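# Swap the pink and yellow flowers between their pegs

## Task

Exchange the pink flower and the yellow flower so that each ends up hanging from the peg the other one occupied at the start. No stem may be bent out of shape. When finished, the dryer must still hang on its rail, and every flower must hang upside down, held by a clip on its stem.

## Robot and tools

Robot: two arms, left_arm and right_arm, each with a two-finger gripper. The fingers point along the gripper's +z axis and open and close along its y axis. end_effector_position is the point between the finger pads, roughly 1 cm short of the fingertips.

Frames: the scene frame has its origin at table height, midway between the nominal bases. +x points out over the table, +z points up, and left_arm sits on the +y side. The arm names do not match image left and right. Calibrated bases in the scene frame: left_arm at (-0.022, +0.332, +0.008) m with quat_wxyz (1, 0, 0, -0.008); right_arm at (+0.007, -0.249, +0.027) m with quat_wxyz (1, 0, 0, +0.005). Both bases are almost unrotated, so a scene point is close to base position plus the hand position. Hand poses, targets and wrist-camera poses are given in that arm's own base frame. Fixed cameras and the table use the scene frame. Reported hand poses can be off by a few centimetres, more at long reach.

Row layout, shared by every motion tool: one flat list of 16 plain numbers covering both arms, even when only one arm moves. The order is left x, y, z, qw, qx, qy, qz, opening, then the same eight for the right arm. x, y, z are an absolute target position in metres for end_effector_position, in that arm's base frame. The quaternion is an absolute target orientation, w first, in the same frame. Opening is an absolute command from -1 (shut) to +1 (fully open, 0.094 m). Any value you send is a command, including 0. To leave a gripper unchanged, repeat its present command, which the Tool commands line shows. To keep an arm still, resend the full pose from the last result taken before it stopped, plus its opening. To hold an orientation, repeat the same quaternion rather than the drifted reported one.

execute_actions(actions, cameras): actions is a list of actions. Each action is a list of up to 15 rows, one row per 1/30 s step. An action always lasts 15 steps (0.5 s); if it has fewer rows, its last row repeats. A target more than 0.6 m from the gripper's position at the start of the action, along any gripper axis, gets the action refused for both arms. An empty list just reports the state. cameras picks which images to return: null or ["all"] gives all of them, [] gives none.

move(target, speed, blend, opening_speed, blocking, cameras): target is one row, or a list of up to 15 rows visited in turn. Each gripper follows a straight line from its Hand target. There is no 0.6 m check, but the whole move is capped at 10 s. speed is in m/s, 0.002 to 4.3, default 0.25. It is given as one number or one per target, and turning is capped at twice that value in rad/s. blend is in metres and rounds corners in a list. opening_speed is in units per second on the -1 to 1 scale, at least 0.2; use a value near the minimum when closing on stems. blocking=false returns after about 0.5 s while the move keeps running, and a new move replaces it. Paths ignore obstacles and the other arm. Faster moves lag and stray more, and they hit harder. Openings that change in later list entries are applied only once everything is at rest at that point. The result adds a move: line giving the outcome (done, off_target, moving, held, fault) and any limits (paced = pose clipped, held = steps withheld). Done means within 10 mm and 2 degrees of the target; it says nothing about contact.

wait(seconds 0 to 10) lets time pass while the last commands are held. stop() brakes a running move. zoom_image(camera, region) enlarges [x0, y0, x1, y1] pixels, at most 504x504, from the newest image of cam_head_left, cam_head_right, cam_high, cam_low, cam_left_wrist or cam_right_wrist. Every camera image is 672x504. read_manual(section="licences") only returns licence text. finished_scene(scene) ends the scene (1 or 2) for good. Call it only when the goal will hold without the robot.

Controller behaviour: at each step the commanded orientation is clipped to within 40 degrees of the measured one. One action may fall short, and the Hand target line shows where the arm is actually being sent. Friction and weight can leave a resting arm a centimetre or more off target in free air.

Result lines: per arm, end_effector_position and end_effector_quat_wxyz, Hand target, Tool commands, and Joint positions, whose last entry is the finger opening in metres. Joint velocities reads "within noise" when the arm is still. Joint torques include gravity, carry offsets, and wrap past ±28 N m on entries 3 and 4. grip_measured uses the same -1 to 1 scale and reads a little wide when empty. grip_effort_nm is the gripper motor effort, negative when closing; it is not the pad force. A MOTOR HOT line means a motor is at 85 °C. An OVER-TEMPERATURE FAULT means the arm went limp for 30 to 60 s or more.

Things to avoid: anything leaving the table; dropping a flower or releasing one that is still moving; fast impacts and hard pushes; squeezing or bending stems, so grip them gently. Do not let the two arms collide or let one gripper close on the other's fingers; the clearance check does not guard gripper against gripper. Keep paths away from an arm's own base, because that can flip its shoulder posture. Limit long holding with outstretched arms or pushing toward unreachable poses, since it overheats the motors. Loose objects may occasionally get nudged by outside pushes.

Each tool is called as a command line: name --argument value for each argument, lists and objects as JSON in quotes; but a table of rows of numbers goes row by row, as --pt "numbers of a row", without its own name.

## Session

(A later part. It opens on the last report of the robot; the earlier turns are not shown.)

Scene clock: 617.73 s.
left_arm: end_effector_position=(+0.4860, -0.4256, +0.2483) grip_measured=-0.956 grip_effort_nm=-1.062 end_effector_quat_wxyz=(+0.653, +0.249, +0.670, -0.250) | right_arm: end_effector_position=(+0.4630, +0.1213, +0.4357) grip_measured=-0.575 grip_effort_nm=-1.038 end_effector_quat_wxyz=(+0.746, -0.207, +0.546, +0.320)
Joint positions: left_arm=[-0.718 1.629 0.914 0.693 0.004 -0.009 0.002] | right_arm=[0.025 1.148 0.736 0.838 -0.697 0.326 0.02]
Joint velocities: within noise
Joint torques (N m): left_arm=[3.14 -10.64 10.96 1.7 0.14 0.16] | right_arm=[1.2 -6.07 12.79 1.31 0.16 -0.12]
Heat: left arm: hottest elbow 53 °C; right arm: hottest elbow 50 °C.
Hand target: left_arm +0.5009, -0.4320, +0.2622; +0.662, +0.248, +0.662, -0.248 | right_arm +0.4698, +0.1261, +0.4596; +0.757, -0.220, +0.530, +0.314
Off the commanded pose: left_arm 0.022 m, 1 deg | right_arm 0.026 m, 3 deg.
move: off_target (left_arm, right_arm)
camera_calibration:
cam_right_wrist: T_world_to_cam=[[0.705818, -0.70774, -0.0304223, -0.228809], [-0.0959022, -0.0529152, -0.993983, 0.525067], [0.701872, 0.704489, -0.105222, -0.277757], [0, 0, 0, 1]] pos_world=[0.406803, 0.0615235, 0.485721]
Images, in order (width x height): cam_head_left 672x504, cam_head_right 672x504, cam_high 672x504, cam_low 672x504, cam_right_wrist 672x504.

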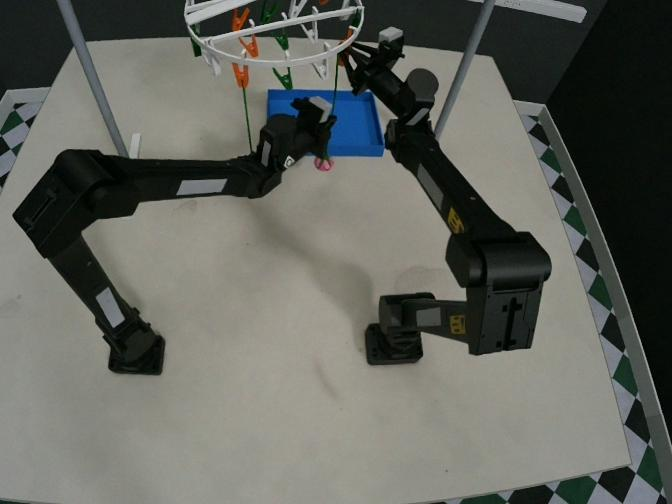

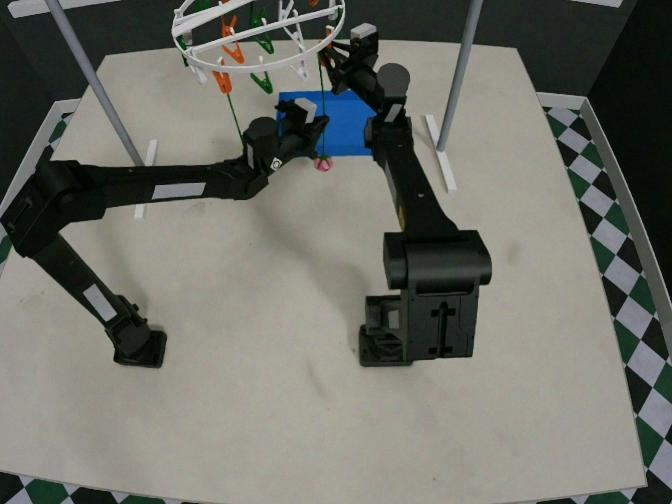

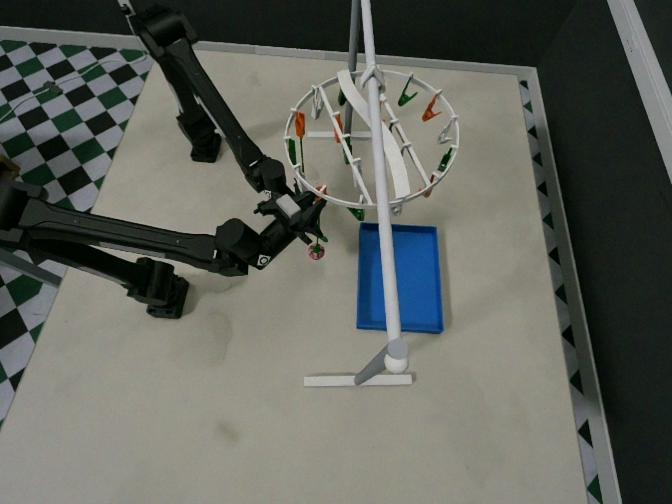

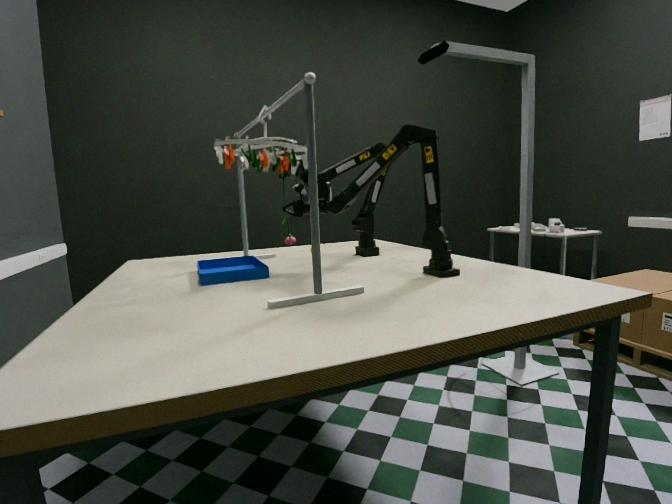

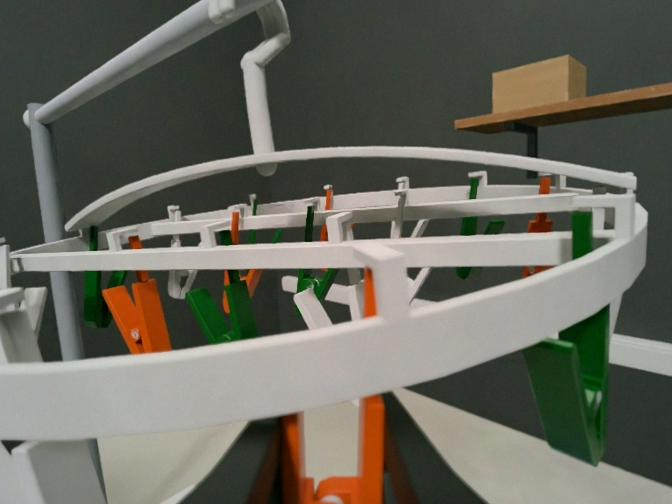

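move --target '[0.505,-0.438,0.212,0.662,0.2476,0.662,-0.2476,-0.97,0.4715,0.1265,0.460,0.757,-0.22,0.53,0.314,-0.75]' --speed 0.08 --cameras '["cam_high","cam_head_left","cam_head_right","cam_low"]'

zoom_image --camera "cam_head_left" --region '[310, 20, 390, 100]'

zoom_image --camera "cam_head_right" --region '[290, 10, 370, 90]'

zoom_image --camera "cam_high" --region '[280, 160, 360, 240]'

zoom_image --camera "cam_low" --region '[250, 130, 320, 200]'

Scene clock: 622.17 s.
left_arm: end_effector_position=(+0.4949, -0.4335, +0.1991) grip_measured=-0.956 grip_effort_nm=-1.067 end_effector_quat_wxyz=(+0.647, +0.252, +0.676, -0.247) | right_arm: end_effector_position=(+0.4632, +0.1213, +0.4355) grip_measured=-0.575 grip_effort_nm=-1.033 end_effector_quat_wxyz=(+0.746, -0.207, +0.546, +0.320)
Joint positions: left_arm=[-0.718 1.746 0.914 0.791 0.004 -0.009 0.002] | right_arm=[0.025 1.148 0.736 0.838 -0.696 0.325 0.02]
Joint velocities: within noise
Joint torques (N m): left_arm=[2.84 -11.81 8.76 2.92 0 0.16] | right_arm=[1.44 -6.12 12.79 1.28 0.16 -0.12]
Heat: left arm: hottest elbow 54 °C; right arm: hottest elbow 51 °C.
Hand target: left_arm +0.5044, -0.4376, +0.2122; +0.662, +0.248, +0.662, -0.248 | right_arm +0.4699, +0.1261, +0.4596; +0.757, -0.220, +0.530, +0.314
Off the commanded pose: left_arm 0.017 m, 2 deg | right_arm 0.026 m, 3 deg.
move: off_target (left_arm, right_arm)
Images, in order (width x height): cam_head_left 672x504, cam_head_right 672x504, cam_high 672x504, cam_low 672x504.

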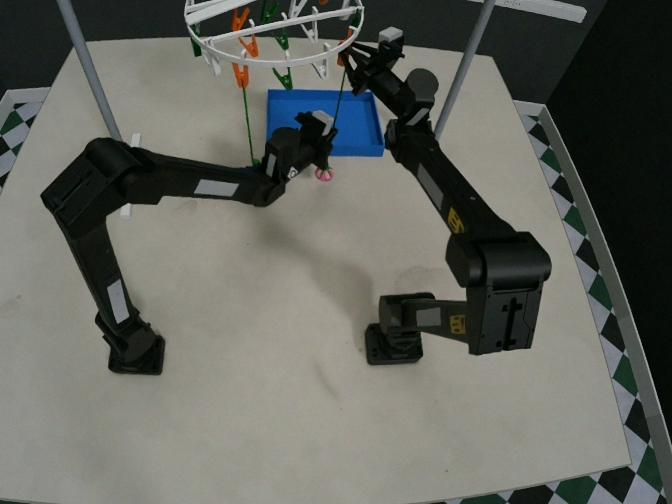

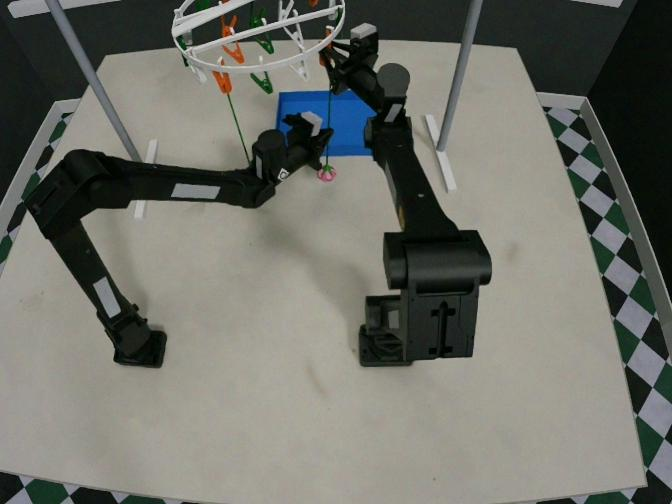

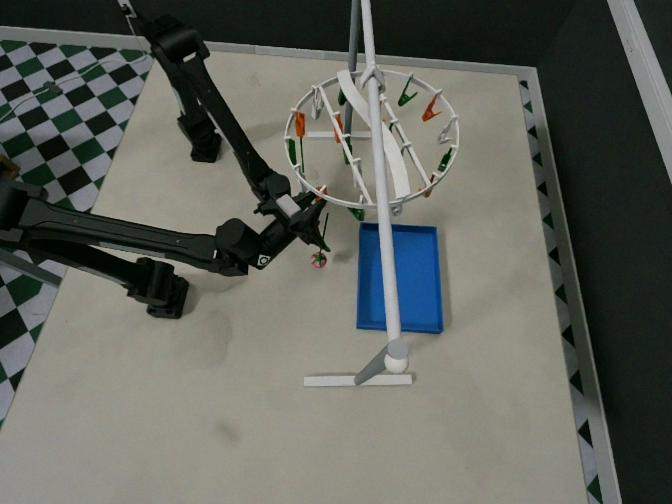

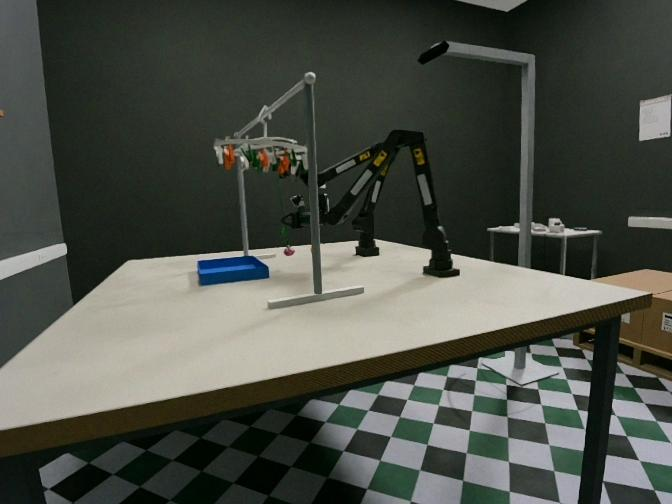

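Scaled by 6.300 from the camera's 672x504 image, which has a finer 960x720 frame.

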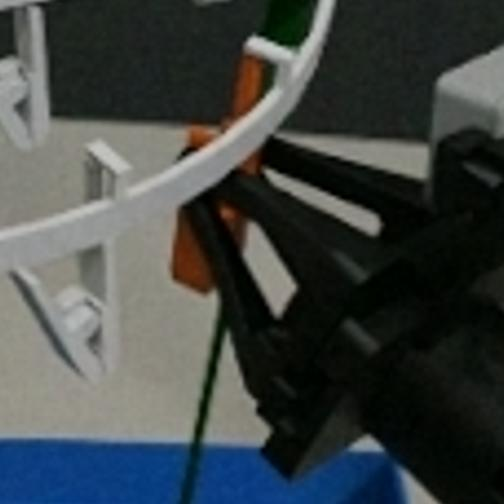

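Scaled by 6.300 from the camera's 672x504 image, which has a finer 960x720 frame.

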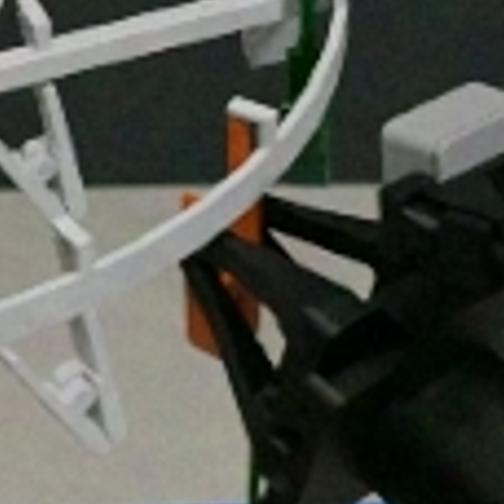

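Scaled by 6.300 from the camera's 672x504 image, which has a finer 960x720 frame.

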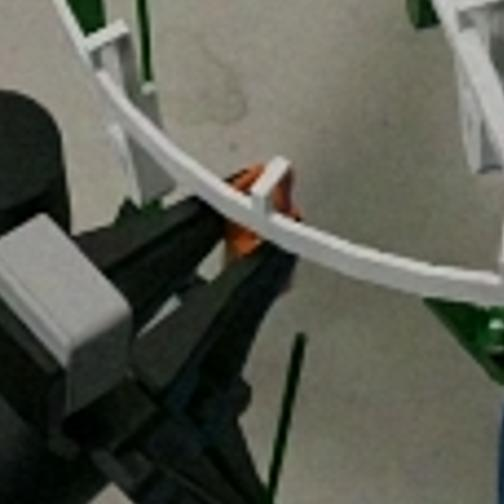

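Scaled by 7.200 from the camera's 672x504 image, which has a finer 960x720 frame.

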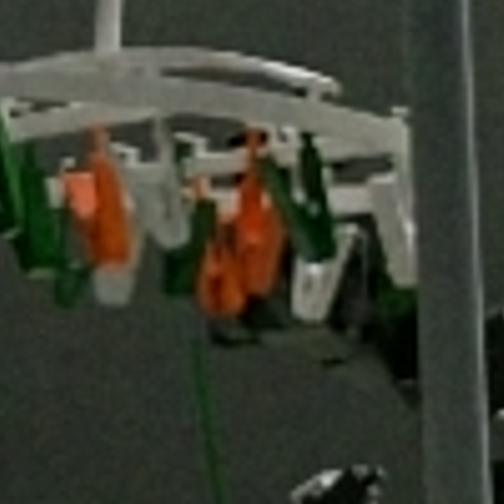

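move --target '[0.496,-0.430,0.214,0.662,0.2476,0.662,-0.2476,-0.97,0.4715,0.1265,0.460,0.757,-0.22,0.53,0.314,-0.75]' --speed 0.08 --cameras '["cam_high","cam_head_left","cam_head_right","cam_low"]'

zoom_image --camera "cam_head_left" --region '[320, 40, 360, 80]'

zoom_image --camera "cam_head_right" --region '[305, 40, 345, 100]'

zoom_image --camera "cam_high" --region '[280, 160, 360, 240]'

zoom_image --camera "cam_low" --region '[250, 140, 310, 200]'

Scene clock: 637.70 s.
left_arm: end_effector_position=(+0.4950, -0.4336, +0.2006) grip_measured=-0.956 grip_effort_nm=-1.067 end_effector_quat_wxyz=(+0.649, +0.251, +0.674, -0.248) | right_arm: end_effector_position=(+0.4632, +0.1213, +0.4355) grip_measured=-0.575 grip_effort_nm=-1.038 end_effector_quat_wxyz=(+0.746, -0.207, +0.546, +0.320)
Joint positions: left_arm=[-0.718 1.746 0.914 0.798 0.004 -0.009 0.002] | right_arm=[0.025 1.148 0.736 0.838 -0.696 0.325 0.02]
Joint velocities: within noise
Joint torques (N m): left_arm=[2.9 -13.74 6.49 3.08 0 0.16] | right_arm=[1.14 -6.24 12.71 1.29 0.16 -0.12]
Heat: left arm: hottest elbow 55 °C; right arm: hottest elbow 53 °C.
Hand target: left_arm +0.4959, -0.4301, +0.2140; +0.662, +0.248, +0.662, -0.248 | right_arm +0.4699, +0.1261, +0.4596; +0.757, -0.220, +0.530, +0.314
Off the commanded pose: left_arm 0.014 m, 2 deg | right_arm 0.026 m, 3 deg.
move: off_target (left_arm, right_arm)
Images, in order (width x height): cam_head_left 672x504, cam_head_right 672x504, cam_high 672x504, cam_low 672x504.

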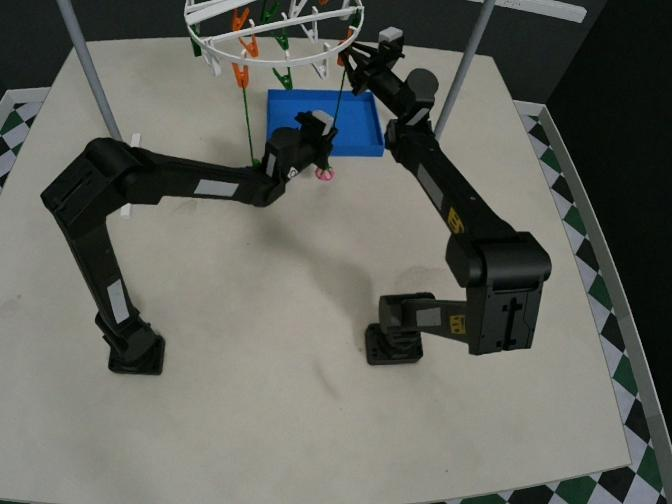

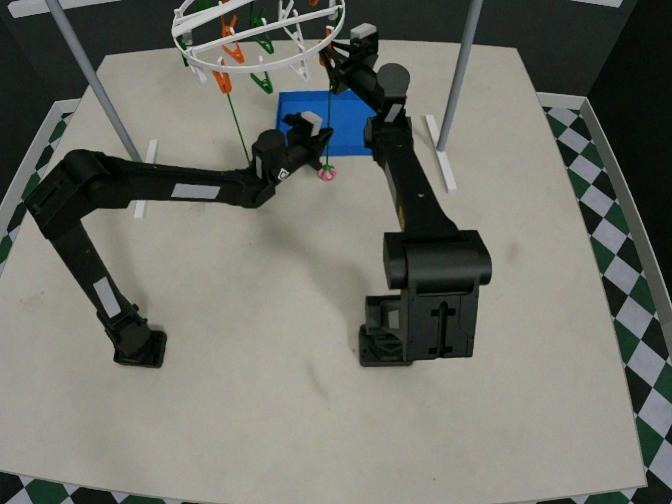

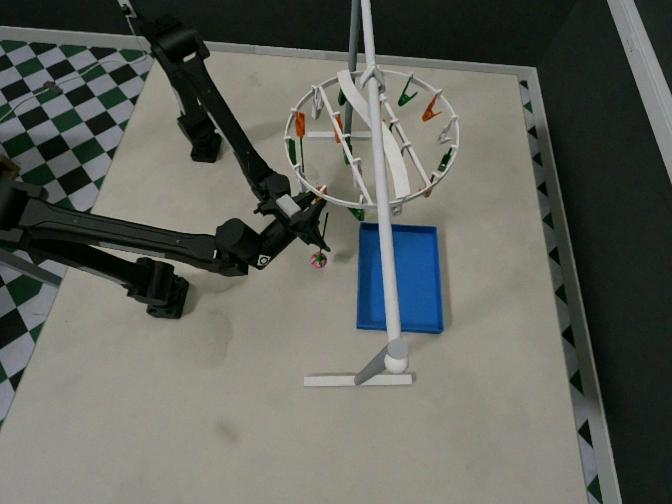

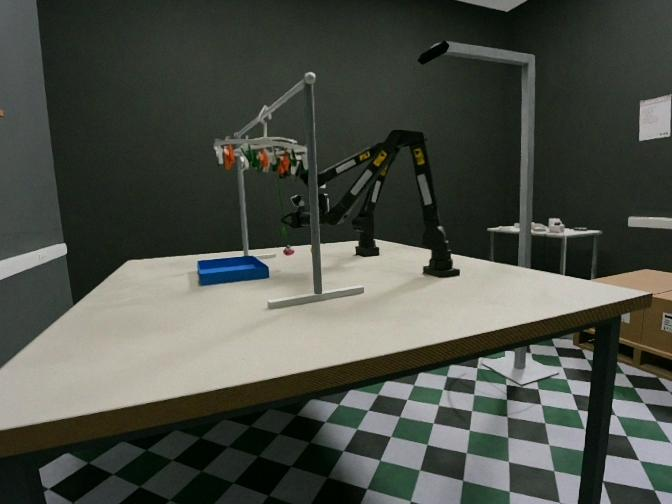

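Scaled by 12.600 from the camera's 672x504 image, which has a finer 960x720 frame.

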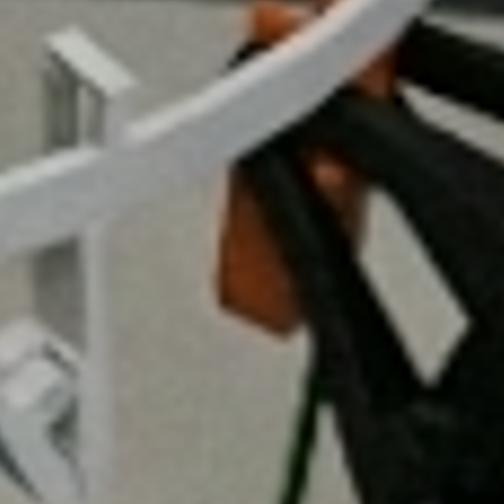

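Scaled by 8.400 from the camera's 672x504 image, which has a finer 960x720 frame.

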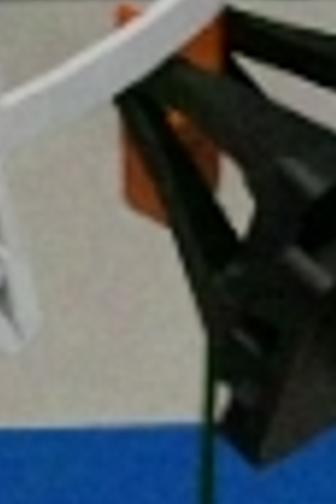

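Scaled by 6.300 from the camera's 672x504 image, which has a finer 960x720 frame.

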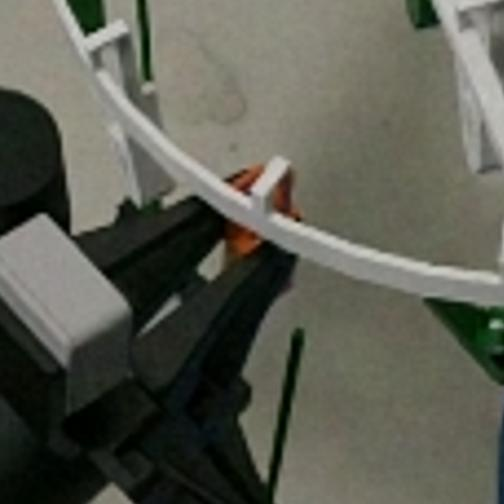

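Scaled by 8.400 from the camera's 672x504 image, which has a finer 960x720 frame.

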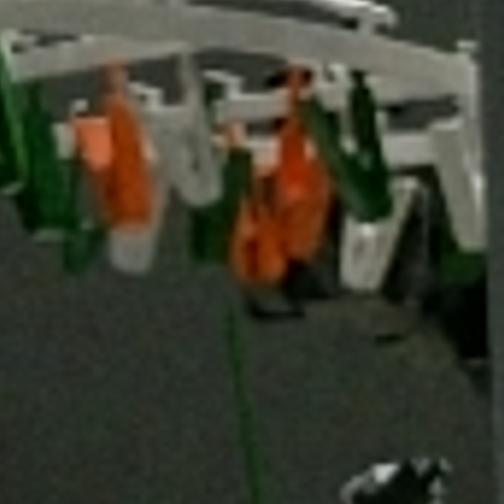

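move --target '[0.482,-0.419,0.214,0.662,0.2476,0.662,-0.2476,-0.97,0.4715,0.1265,0.460,0.757,-0.22,0.53,0.314,-0.75]' --speed 0.08 --cameras '["cam_high","cam_head_left","cam_head_right","cam_low"]'

zoom_image --camera "cam_head_left" --region '[320, 40, 360, 80]'

zoom_image --camera "cam_head_right" --region '[305, 40, 345, 100]'

zoom_image --camera "cam_high" --region '[280, 160, 360, 240]'

zoom_image --camera "cam_low" --region '[250, 140, 310, 200]'

Scene clock: 640.93 s.
left_arm: end_effector_position=(+0.4815, -0.4218, +0.1960) grip_measured=-0.956 grip_effort_nm=-1.062 end_effector_quat_wxyz=(+0.647, +0.252, +0.676, -0.247) | right_arm: end_effector_position=(+0.4632, +0.1213, +0.4355) grip_measured=-0.575 grip_effort_nm=-1.033 end_effector_quat_wxyz=(+0.746, -0.207, +0.546, +0.320)
Joint positions: left_arm=[-0.718 1.717 0.86 0.816 0.004 -0.009 0.002] | right_arm=[0.025 1.148 0.736 0.838 -0.696 0.325 0.02]
Joint velocities: within noise
Joint torques (N m): left_arm=[2.78 -13.74 6.46 3.02 -0.05 0.16] | right_arm=[1.44 -6.12 12.74 1.32 0.15 -0.11]
Heat: left arm: hottest elbow 54 °C; right arm: hottest elbow 54 °C.
Hand target: left_arm +0.4819, -0.4191, +0.2137; +0.662, +0.248, +0.662, -0.248 | right_arm +0.4699, +0.1261, +0.4596; +0.757, -0.220, +0.530, +0.314
Off the commanded pose: left_arm 0.018 m, 2 deg | right_arm 0.026 m, 3 deg.
move: off_target (left_arm, right_arm)
Images, in order (width x height): cam_head_left 672x504, cam_head_right 672x504, cam_high 672x504, cam_low 672x504.

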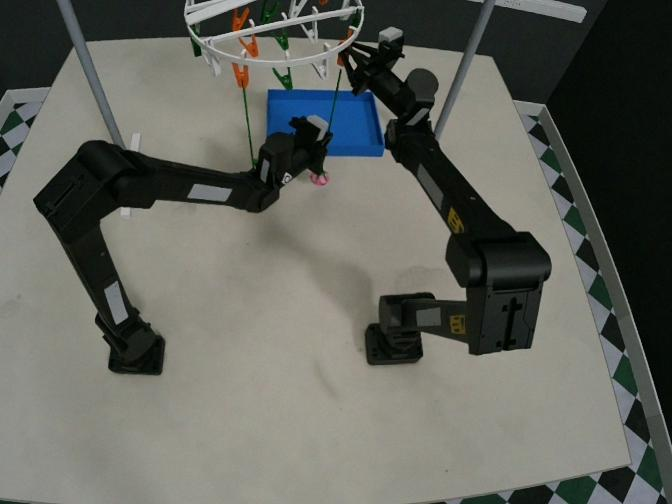

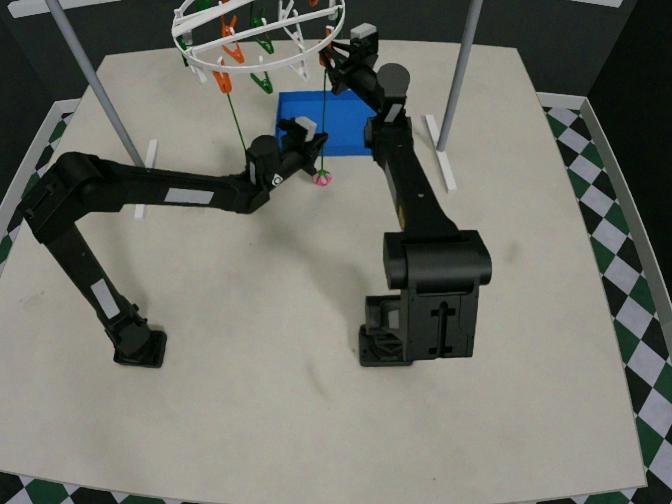

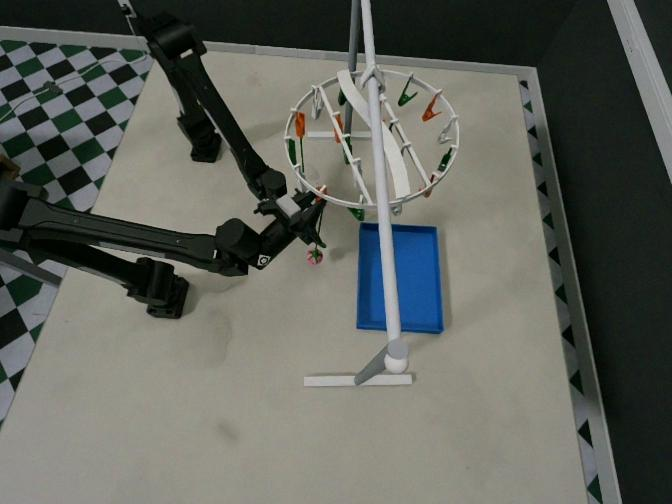

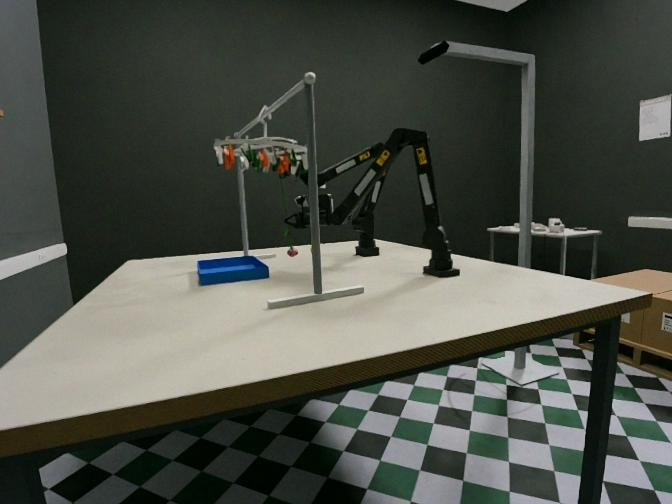

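Scaled by 12.600 from the camera's 672x504 image, which has a finer 960x720 frame.

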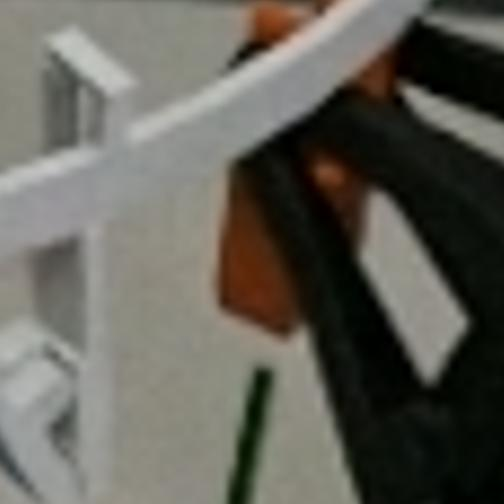

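Scaled by 8.400 from the camera's 672x504 image, which has a finer 960x720 frame.

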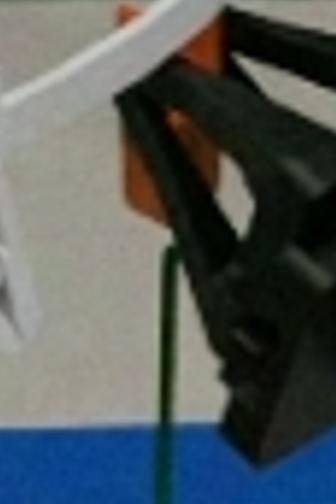

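Scaled by 6.300 from the camera's 672x504 image, which has a finer 960x720 frame.

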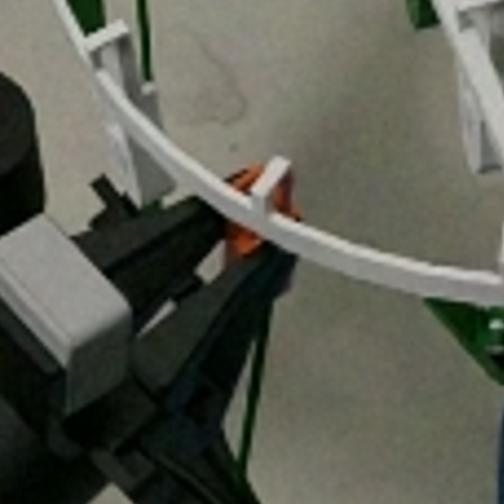

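Scaled by 8.400 from the camera's 672x504 image, which has a finer 960x720 frame.

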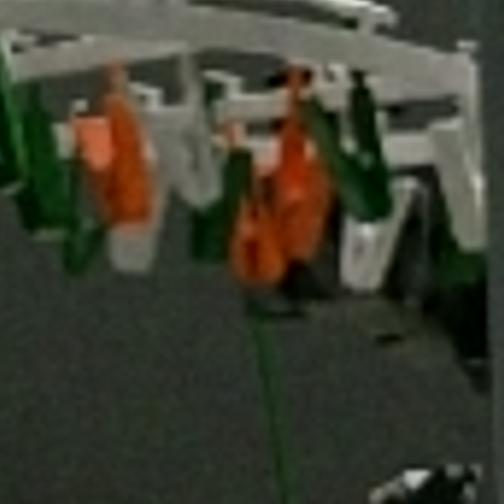

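move --target '[0.486,-0.424,0.236,0.662,0.2476,0.662,-0.2476,-0.97,0.4715,0.1265,0.460,0.757,-0.22,0.53,0.314,-0.75]' --speed 0.04 --cameras '["cam_high","cam_head_left","cam_head_right","cam_low"]'

zoom_image --camera "cam_head_left" --region '[320, 40, 360, 80]'

zoom_image --camera "cam_head_right" --region '[305, 40, 345, 80]'

zoom_image --camera "cam_low" --region '[260, 150, 300, 190]'

Scene clock: 647.90 s.
left_arm: end_effector_position=(+0.4793, -0.4193, +0.2089) grip_measured=-0.956 grip_effort_nm=-1.062 end_effector_quat_wxyz=(+0.646, +0.251, +0.677, -0.246) | right_arm: end_effector_position=(+0.4632, +0.1213, +0.4355) grip_measured=-0.575 grip_effort_nm=-1.033 end_effector_quat_wxyz=(+0.746, -0.207, +0.546, +0.320)
Joint positions: left_arm=[-0.718 1.681 0.859 0.778 0.001 -0.009 0.002] | right_arm=[0.025 1.148 0.736 0.838 -0.696 0.325 0.02]
Joint velocities: within noise
Joint torques (N m): left_arm=[2.61 -13.45 8.96 1.88 -0.06 0.15] | right_arm=[1.32 -6.53 12.72 1.31 0.16 -0.11]
Heat: left arm: hottest elbow 54 °C; right arm: hottest elbow 55 °C.
Hand target: left_arm +0.4852, -0.4234, +0.2362; +0.662, +0.248, +0.662, -0.248 | right_arm +0.4699, +0.1261, +0.4596; +0.757, -0.220, +0.530, +0.314
Off the commanded pose: left_arm 0.028 m, 3 deg | right_arm 0.026 m, 3 deg.
move: off_target (left_arm, right_arm)
Images, in order (width x height): cam_head_left 672x504, cam_head_right 672x504, cam_high 672x504, cam_low 672x504.

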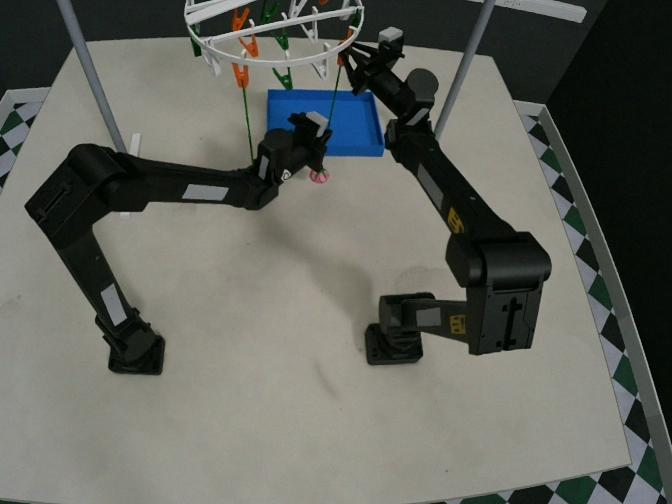

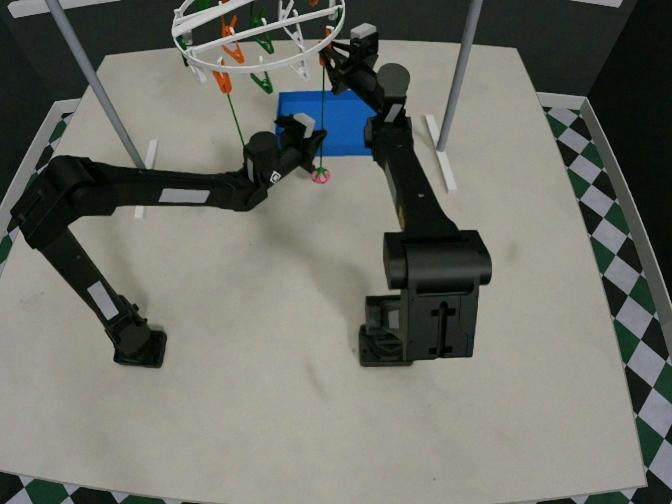

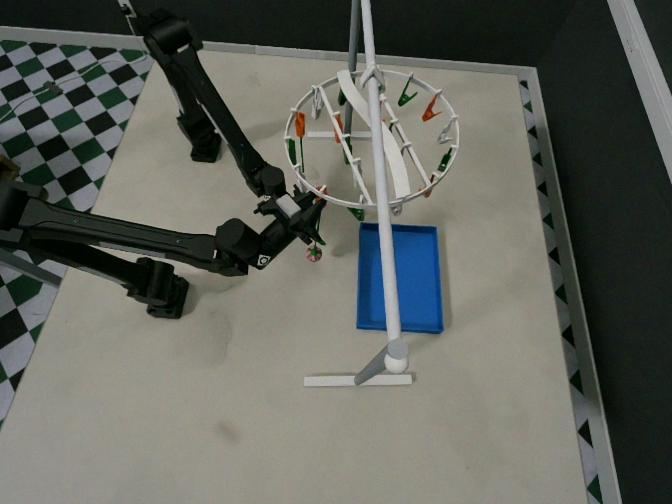

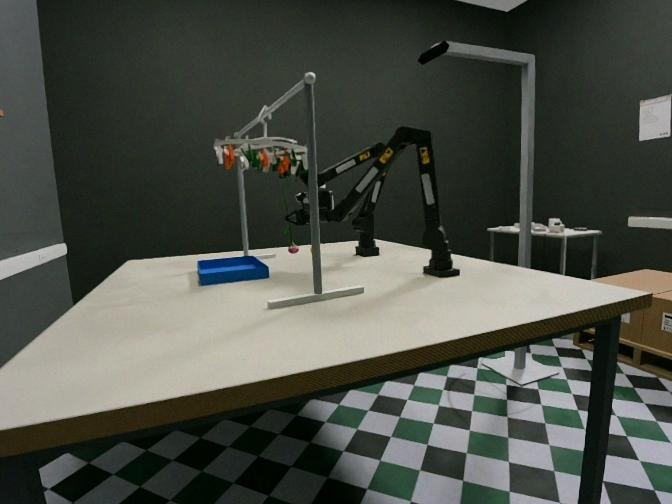

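Scaled by 12.600 from the camera's 672x504 image, which has a finer 960x720 frame.

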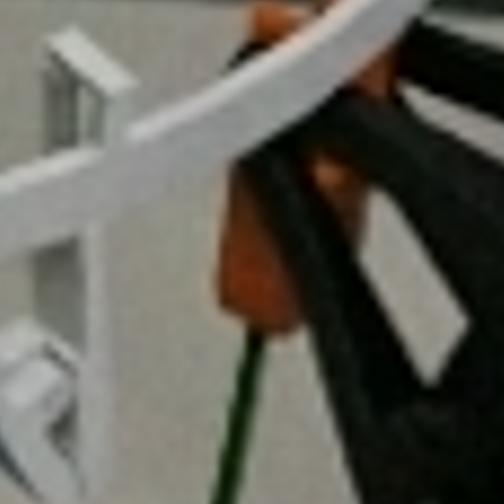

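Scaled by 12.600 from the camera's 672x504 image, which has a finer 960x720 frame.

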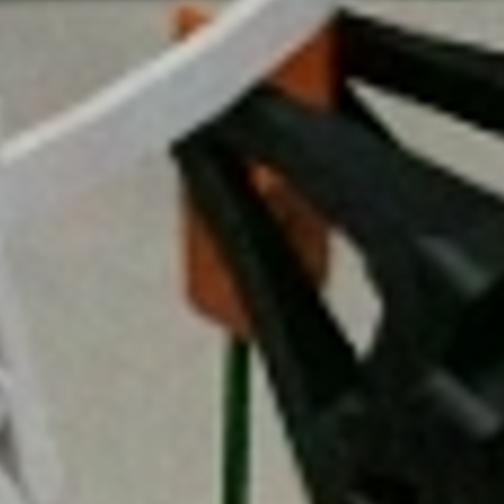

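Scaled by 12.600 from the camera's 672x504 image, which has a finer 960x720 frame.

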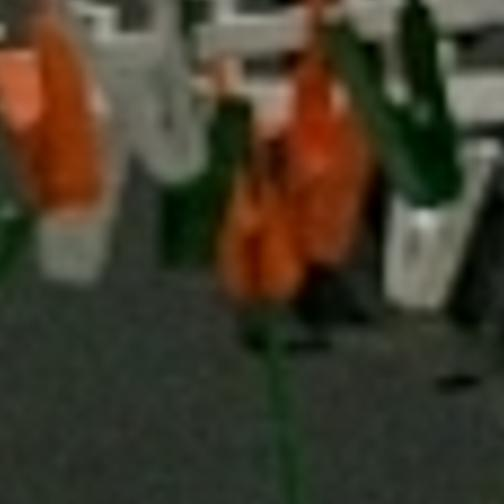

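move --target '[0.490,-0.431,0.244,0.662,0.2476,0.662,-0.2476,-0.97,0.4715,0.1265,0.460,0.757,-0.22,0.53,0.314,-0.75]' --speed 0.04 --cameras '["cam_head_left","cam_head_right","cam_low"]'

zoom_image --camera "cam_head_left" --region '[320, 40, 360, 80]'

zoom_image --camera "cam_head_right" --region '[305, 40, 345, 80]'

zoom_image --camera "cam_low" --region '[260, 150, 300, 190]'

Scene clock: 652.07 s.
left_arm: end_effector_position=(+0.4818, -0.4202, +0.2086) grip_measured=-0.956 grip_effort_nm=-1.062 end_effector_quat_wxyz=(+0.642, +0.251, +0.683, -0.242) | right_arm: end_effector_position=(+0.4632, +0.1213, +0.4355) grip_measured=-0.575 grip_effort_nm=-1.028 end_effector_quat_wxyz=(+0.746, -0.207, +0.546, +0.320)
Joint positions: left_arm=[-0.718 1.678 0.869 0.75 -0.004 -0.009 0.002] | right_arm=[0.025 1.148 0.736 0.838 -0.696 0.325 0.02]
Joint velocities: within noise
Joint torques (N m): left_arm=[2.2 -13.51 10.13 1.76 -0.05 0.15] | right_arm=[1.32 -6.36 12.72 1.31 0.16 -0.11]
Heat: left arm: hottest elbow 54 °C; right arm: hottest elbow 55 °C.
Hand target: left_arm +0.4884, -0.4298, +0.2442; +0.662, +0.248, +0.662, -0.248 | right_arm +0.4699, +0.1261, +0.4596; +0.757, -0.220, +0.530, +0.314
Off the commanded pose: left_arm 0.038 m, 3 deg | right_arm 0.026 m, 3 deg.
move: off_target (left_arm, right_arm)
Images, in order (width x height): cam_head_left 672x504, cam_head_right 672x504, cam_low 672x504.

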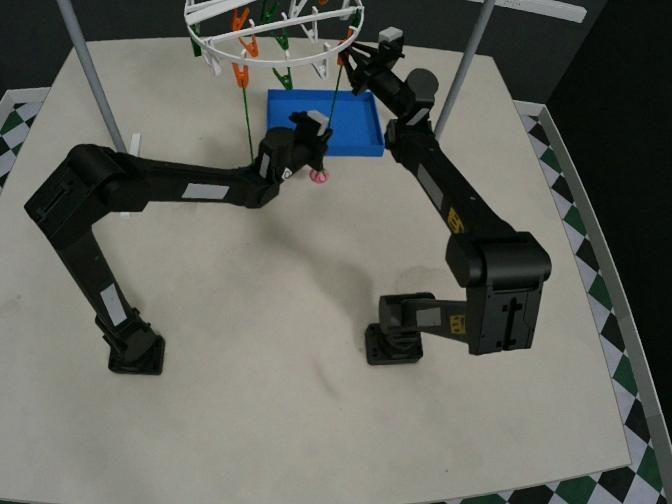

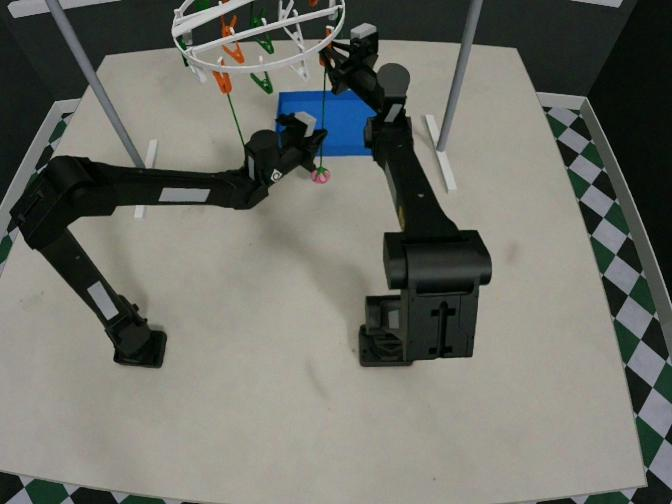

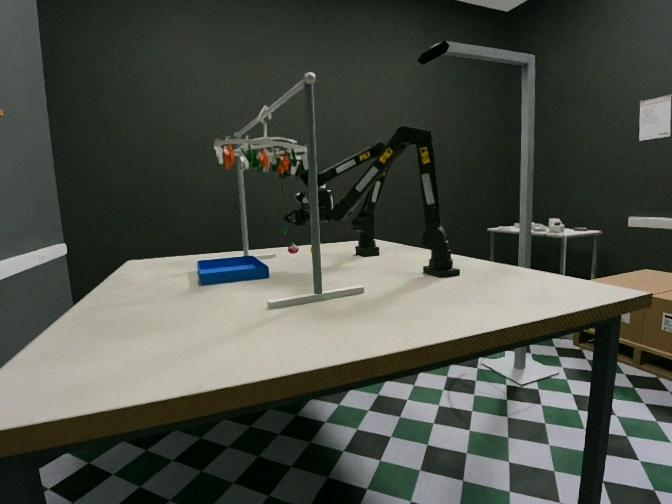

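Scaled by 12.600 from the camera's 672x504 image, which has a finer 960x720 frame.

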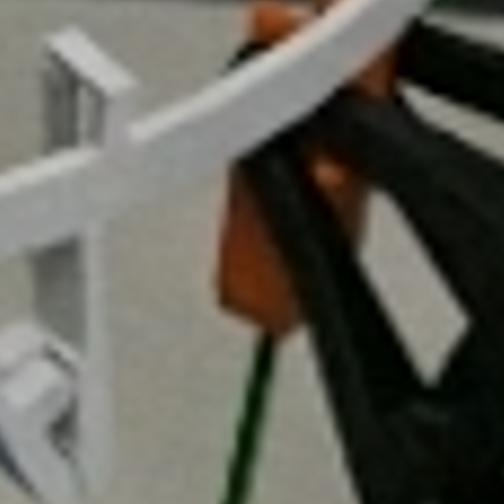

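Scaled by 12.600 from the camera's 672x504 image, which has a finer 960x720 frame.

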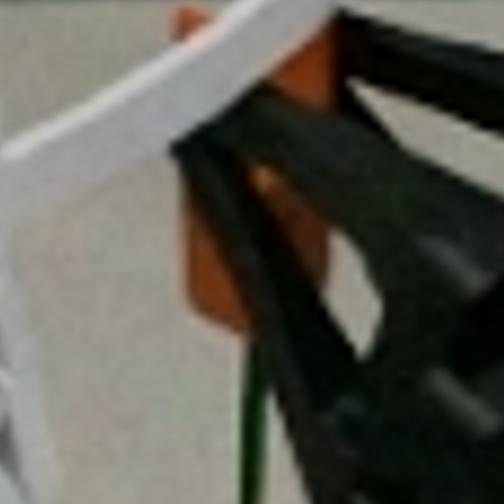

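Scaled by 12.600 from the camera's 672x504 image, which has a finer 960x720 frame.

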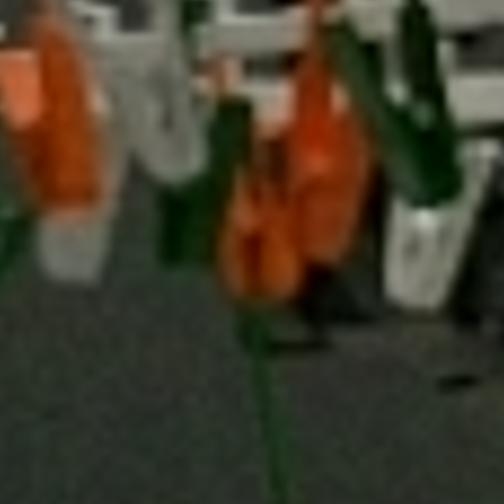

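move --target '[0.486,-0.431,0.256,0.662,0.2476,0.662,-0.2476,-0.97,0.4715,0.1265,0.460,0.757,-0.22,0.53,0.314,-0.75]' --speed 0.04 --cameras '["cam_head_left","cam_head_right","cam_low"]'

zoom_image --camera "cam_head_left" --region '[320, 40, 360, 80]'

zoom_image --camera "cam_head_right" --region '[305, 40, 345, 80]'

zoom_image --camera "cam_low" --region '[260, 150, 300, 190]'

Scene clock: 655.90 s.
left_arm: end_effector_position=(+0.4805, -0.4178, +0.2149) grip_measured=-0.956 grip_effort_nm=-1.067 end_effector_quat_wxyz=(+0.639, +0.251, +0.687, -0.239) | right_arm: end_effector_position=(+0.4636, +0.1213, +0.4388) grip_measured=-0.575 grip_effort_nm=-1.028 end_effector_quat_wxyz=(+0.748, -0.208, +0.544, +0.319)
Joint positions: left_arm=[-0.718 1.654 0.869 0.714 -0.01 -0.009 0.002] | right_arm=[0.025 1.148 0.742 0.838 -0.696 0.325 0.02]
Joint velocities: within noise
Joint torques (N m): left_arm=[1.79 -13.92 10.36 1.91 -0.08 0.15] | right_arm=[1.26 -6.24 12.36 1.29 0.16 -0.11]
Heat: left arm: hottest elbow 55 °C; right arm: hottest elbow 55 °C.
Hand target: left_arm +0.4843, -0.4293, +0.2563; +0.662, +0.247, +0.662, -0.248 | right_arm +0.4702, +0.1262, +0.4596; +0.757, -0.220, +0.530, +0.314
Off the commanded pose: left_arm 0.044 m, 4 deg | right_arm 0.023 m, 2 deg.
move: off_target (left_arm, right_arm)
Images, in order (width x height): cam_head_left 672x504, cam_head_right 672x504, cam_low 672x504.

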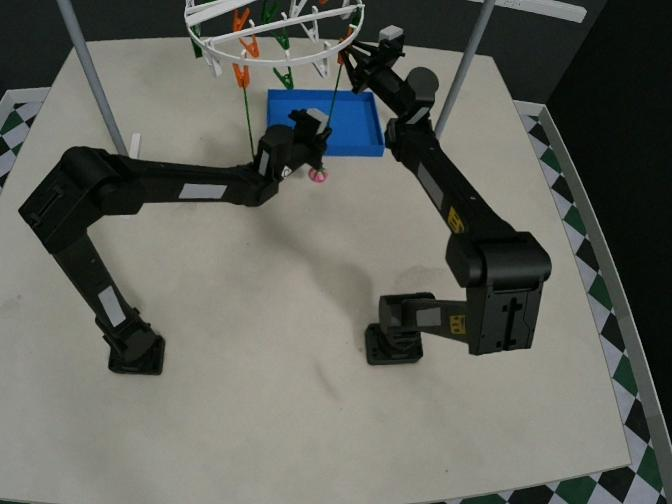

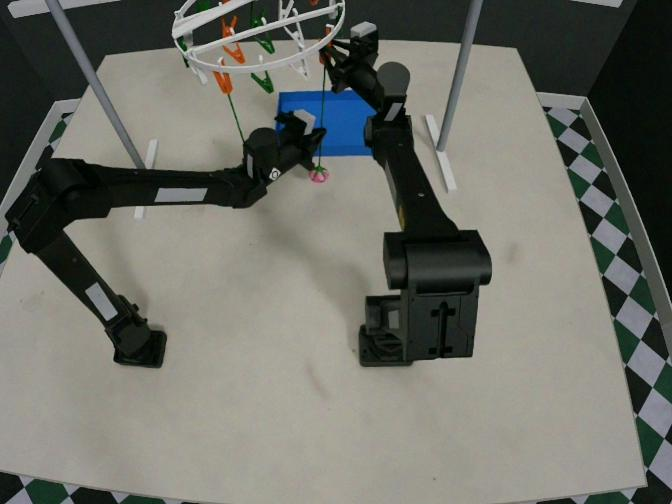

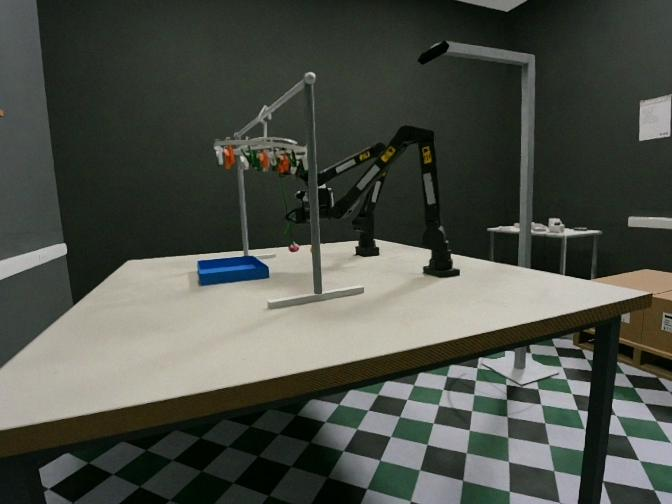

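Scaled by 12.600 from the camera's 672x504 image, which has a finer 960x720 frame.

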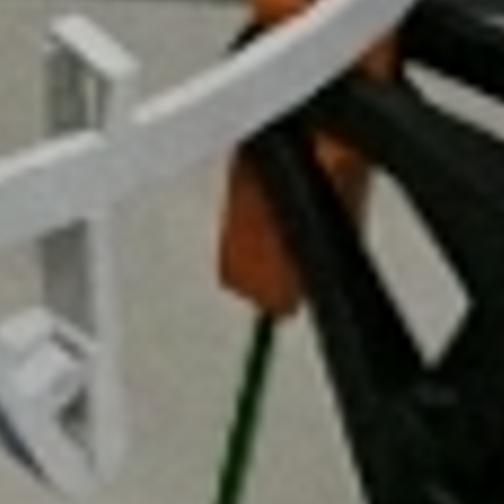

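Scaled by 12.600 from the camera's 672x504 image, which has a finer 960x720 frame.

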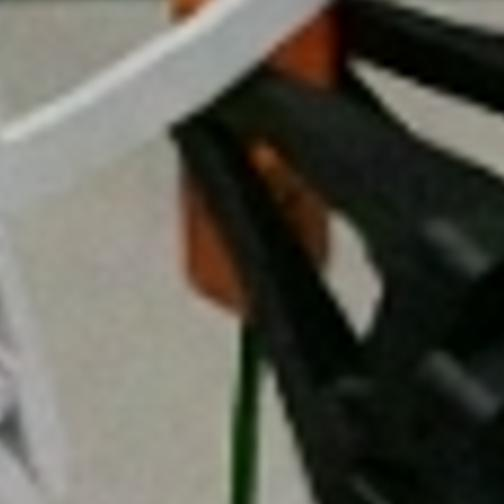

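Scaled by 12.600 from the camera's 672x504 image, which has a finer 960x720 frame.

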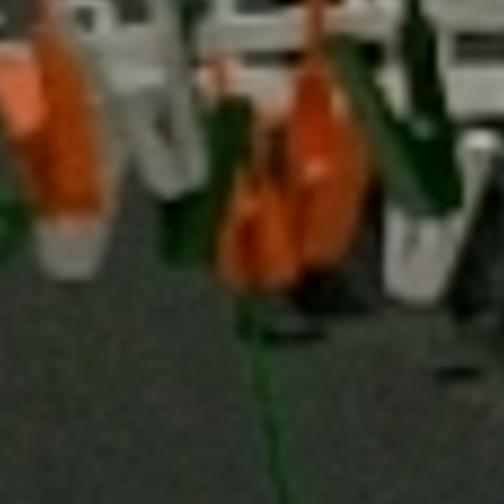

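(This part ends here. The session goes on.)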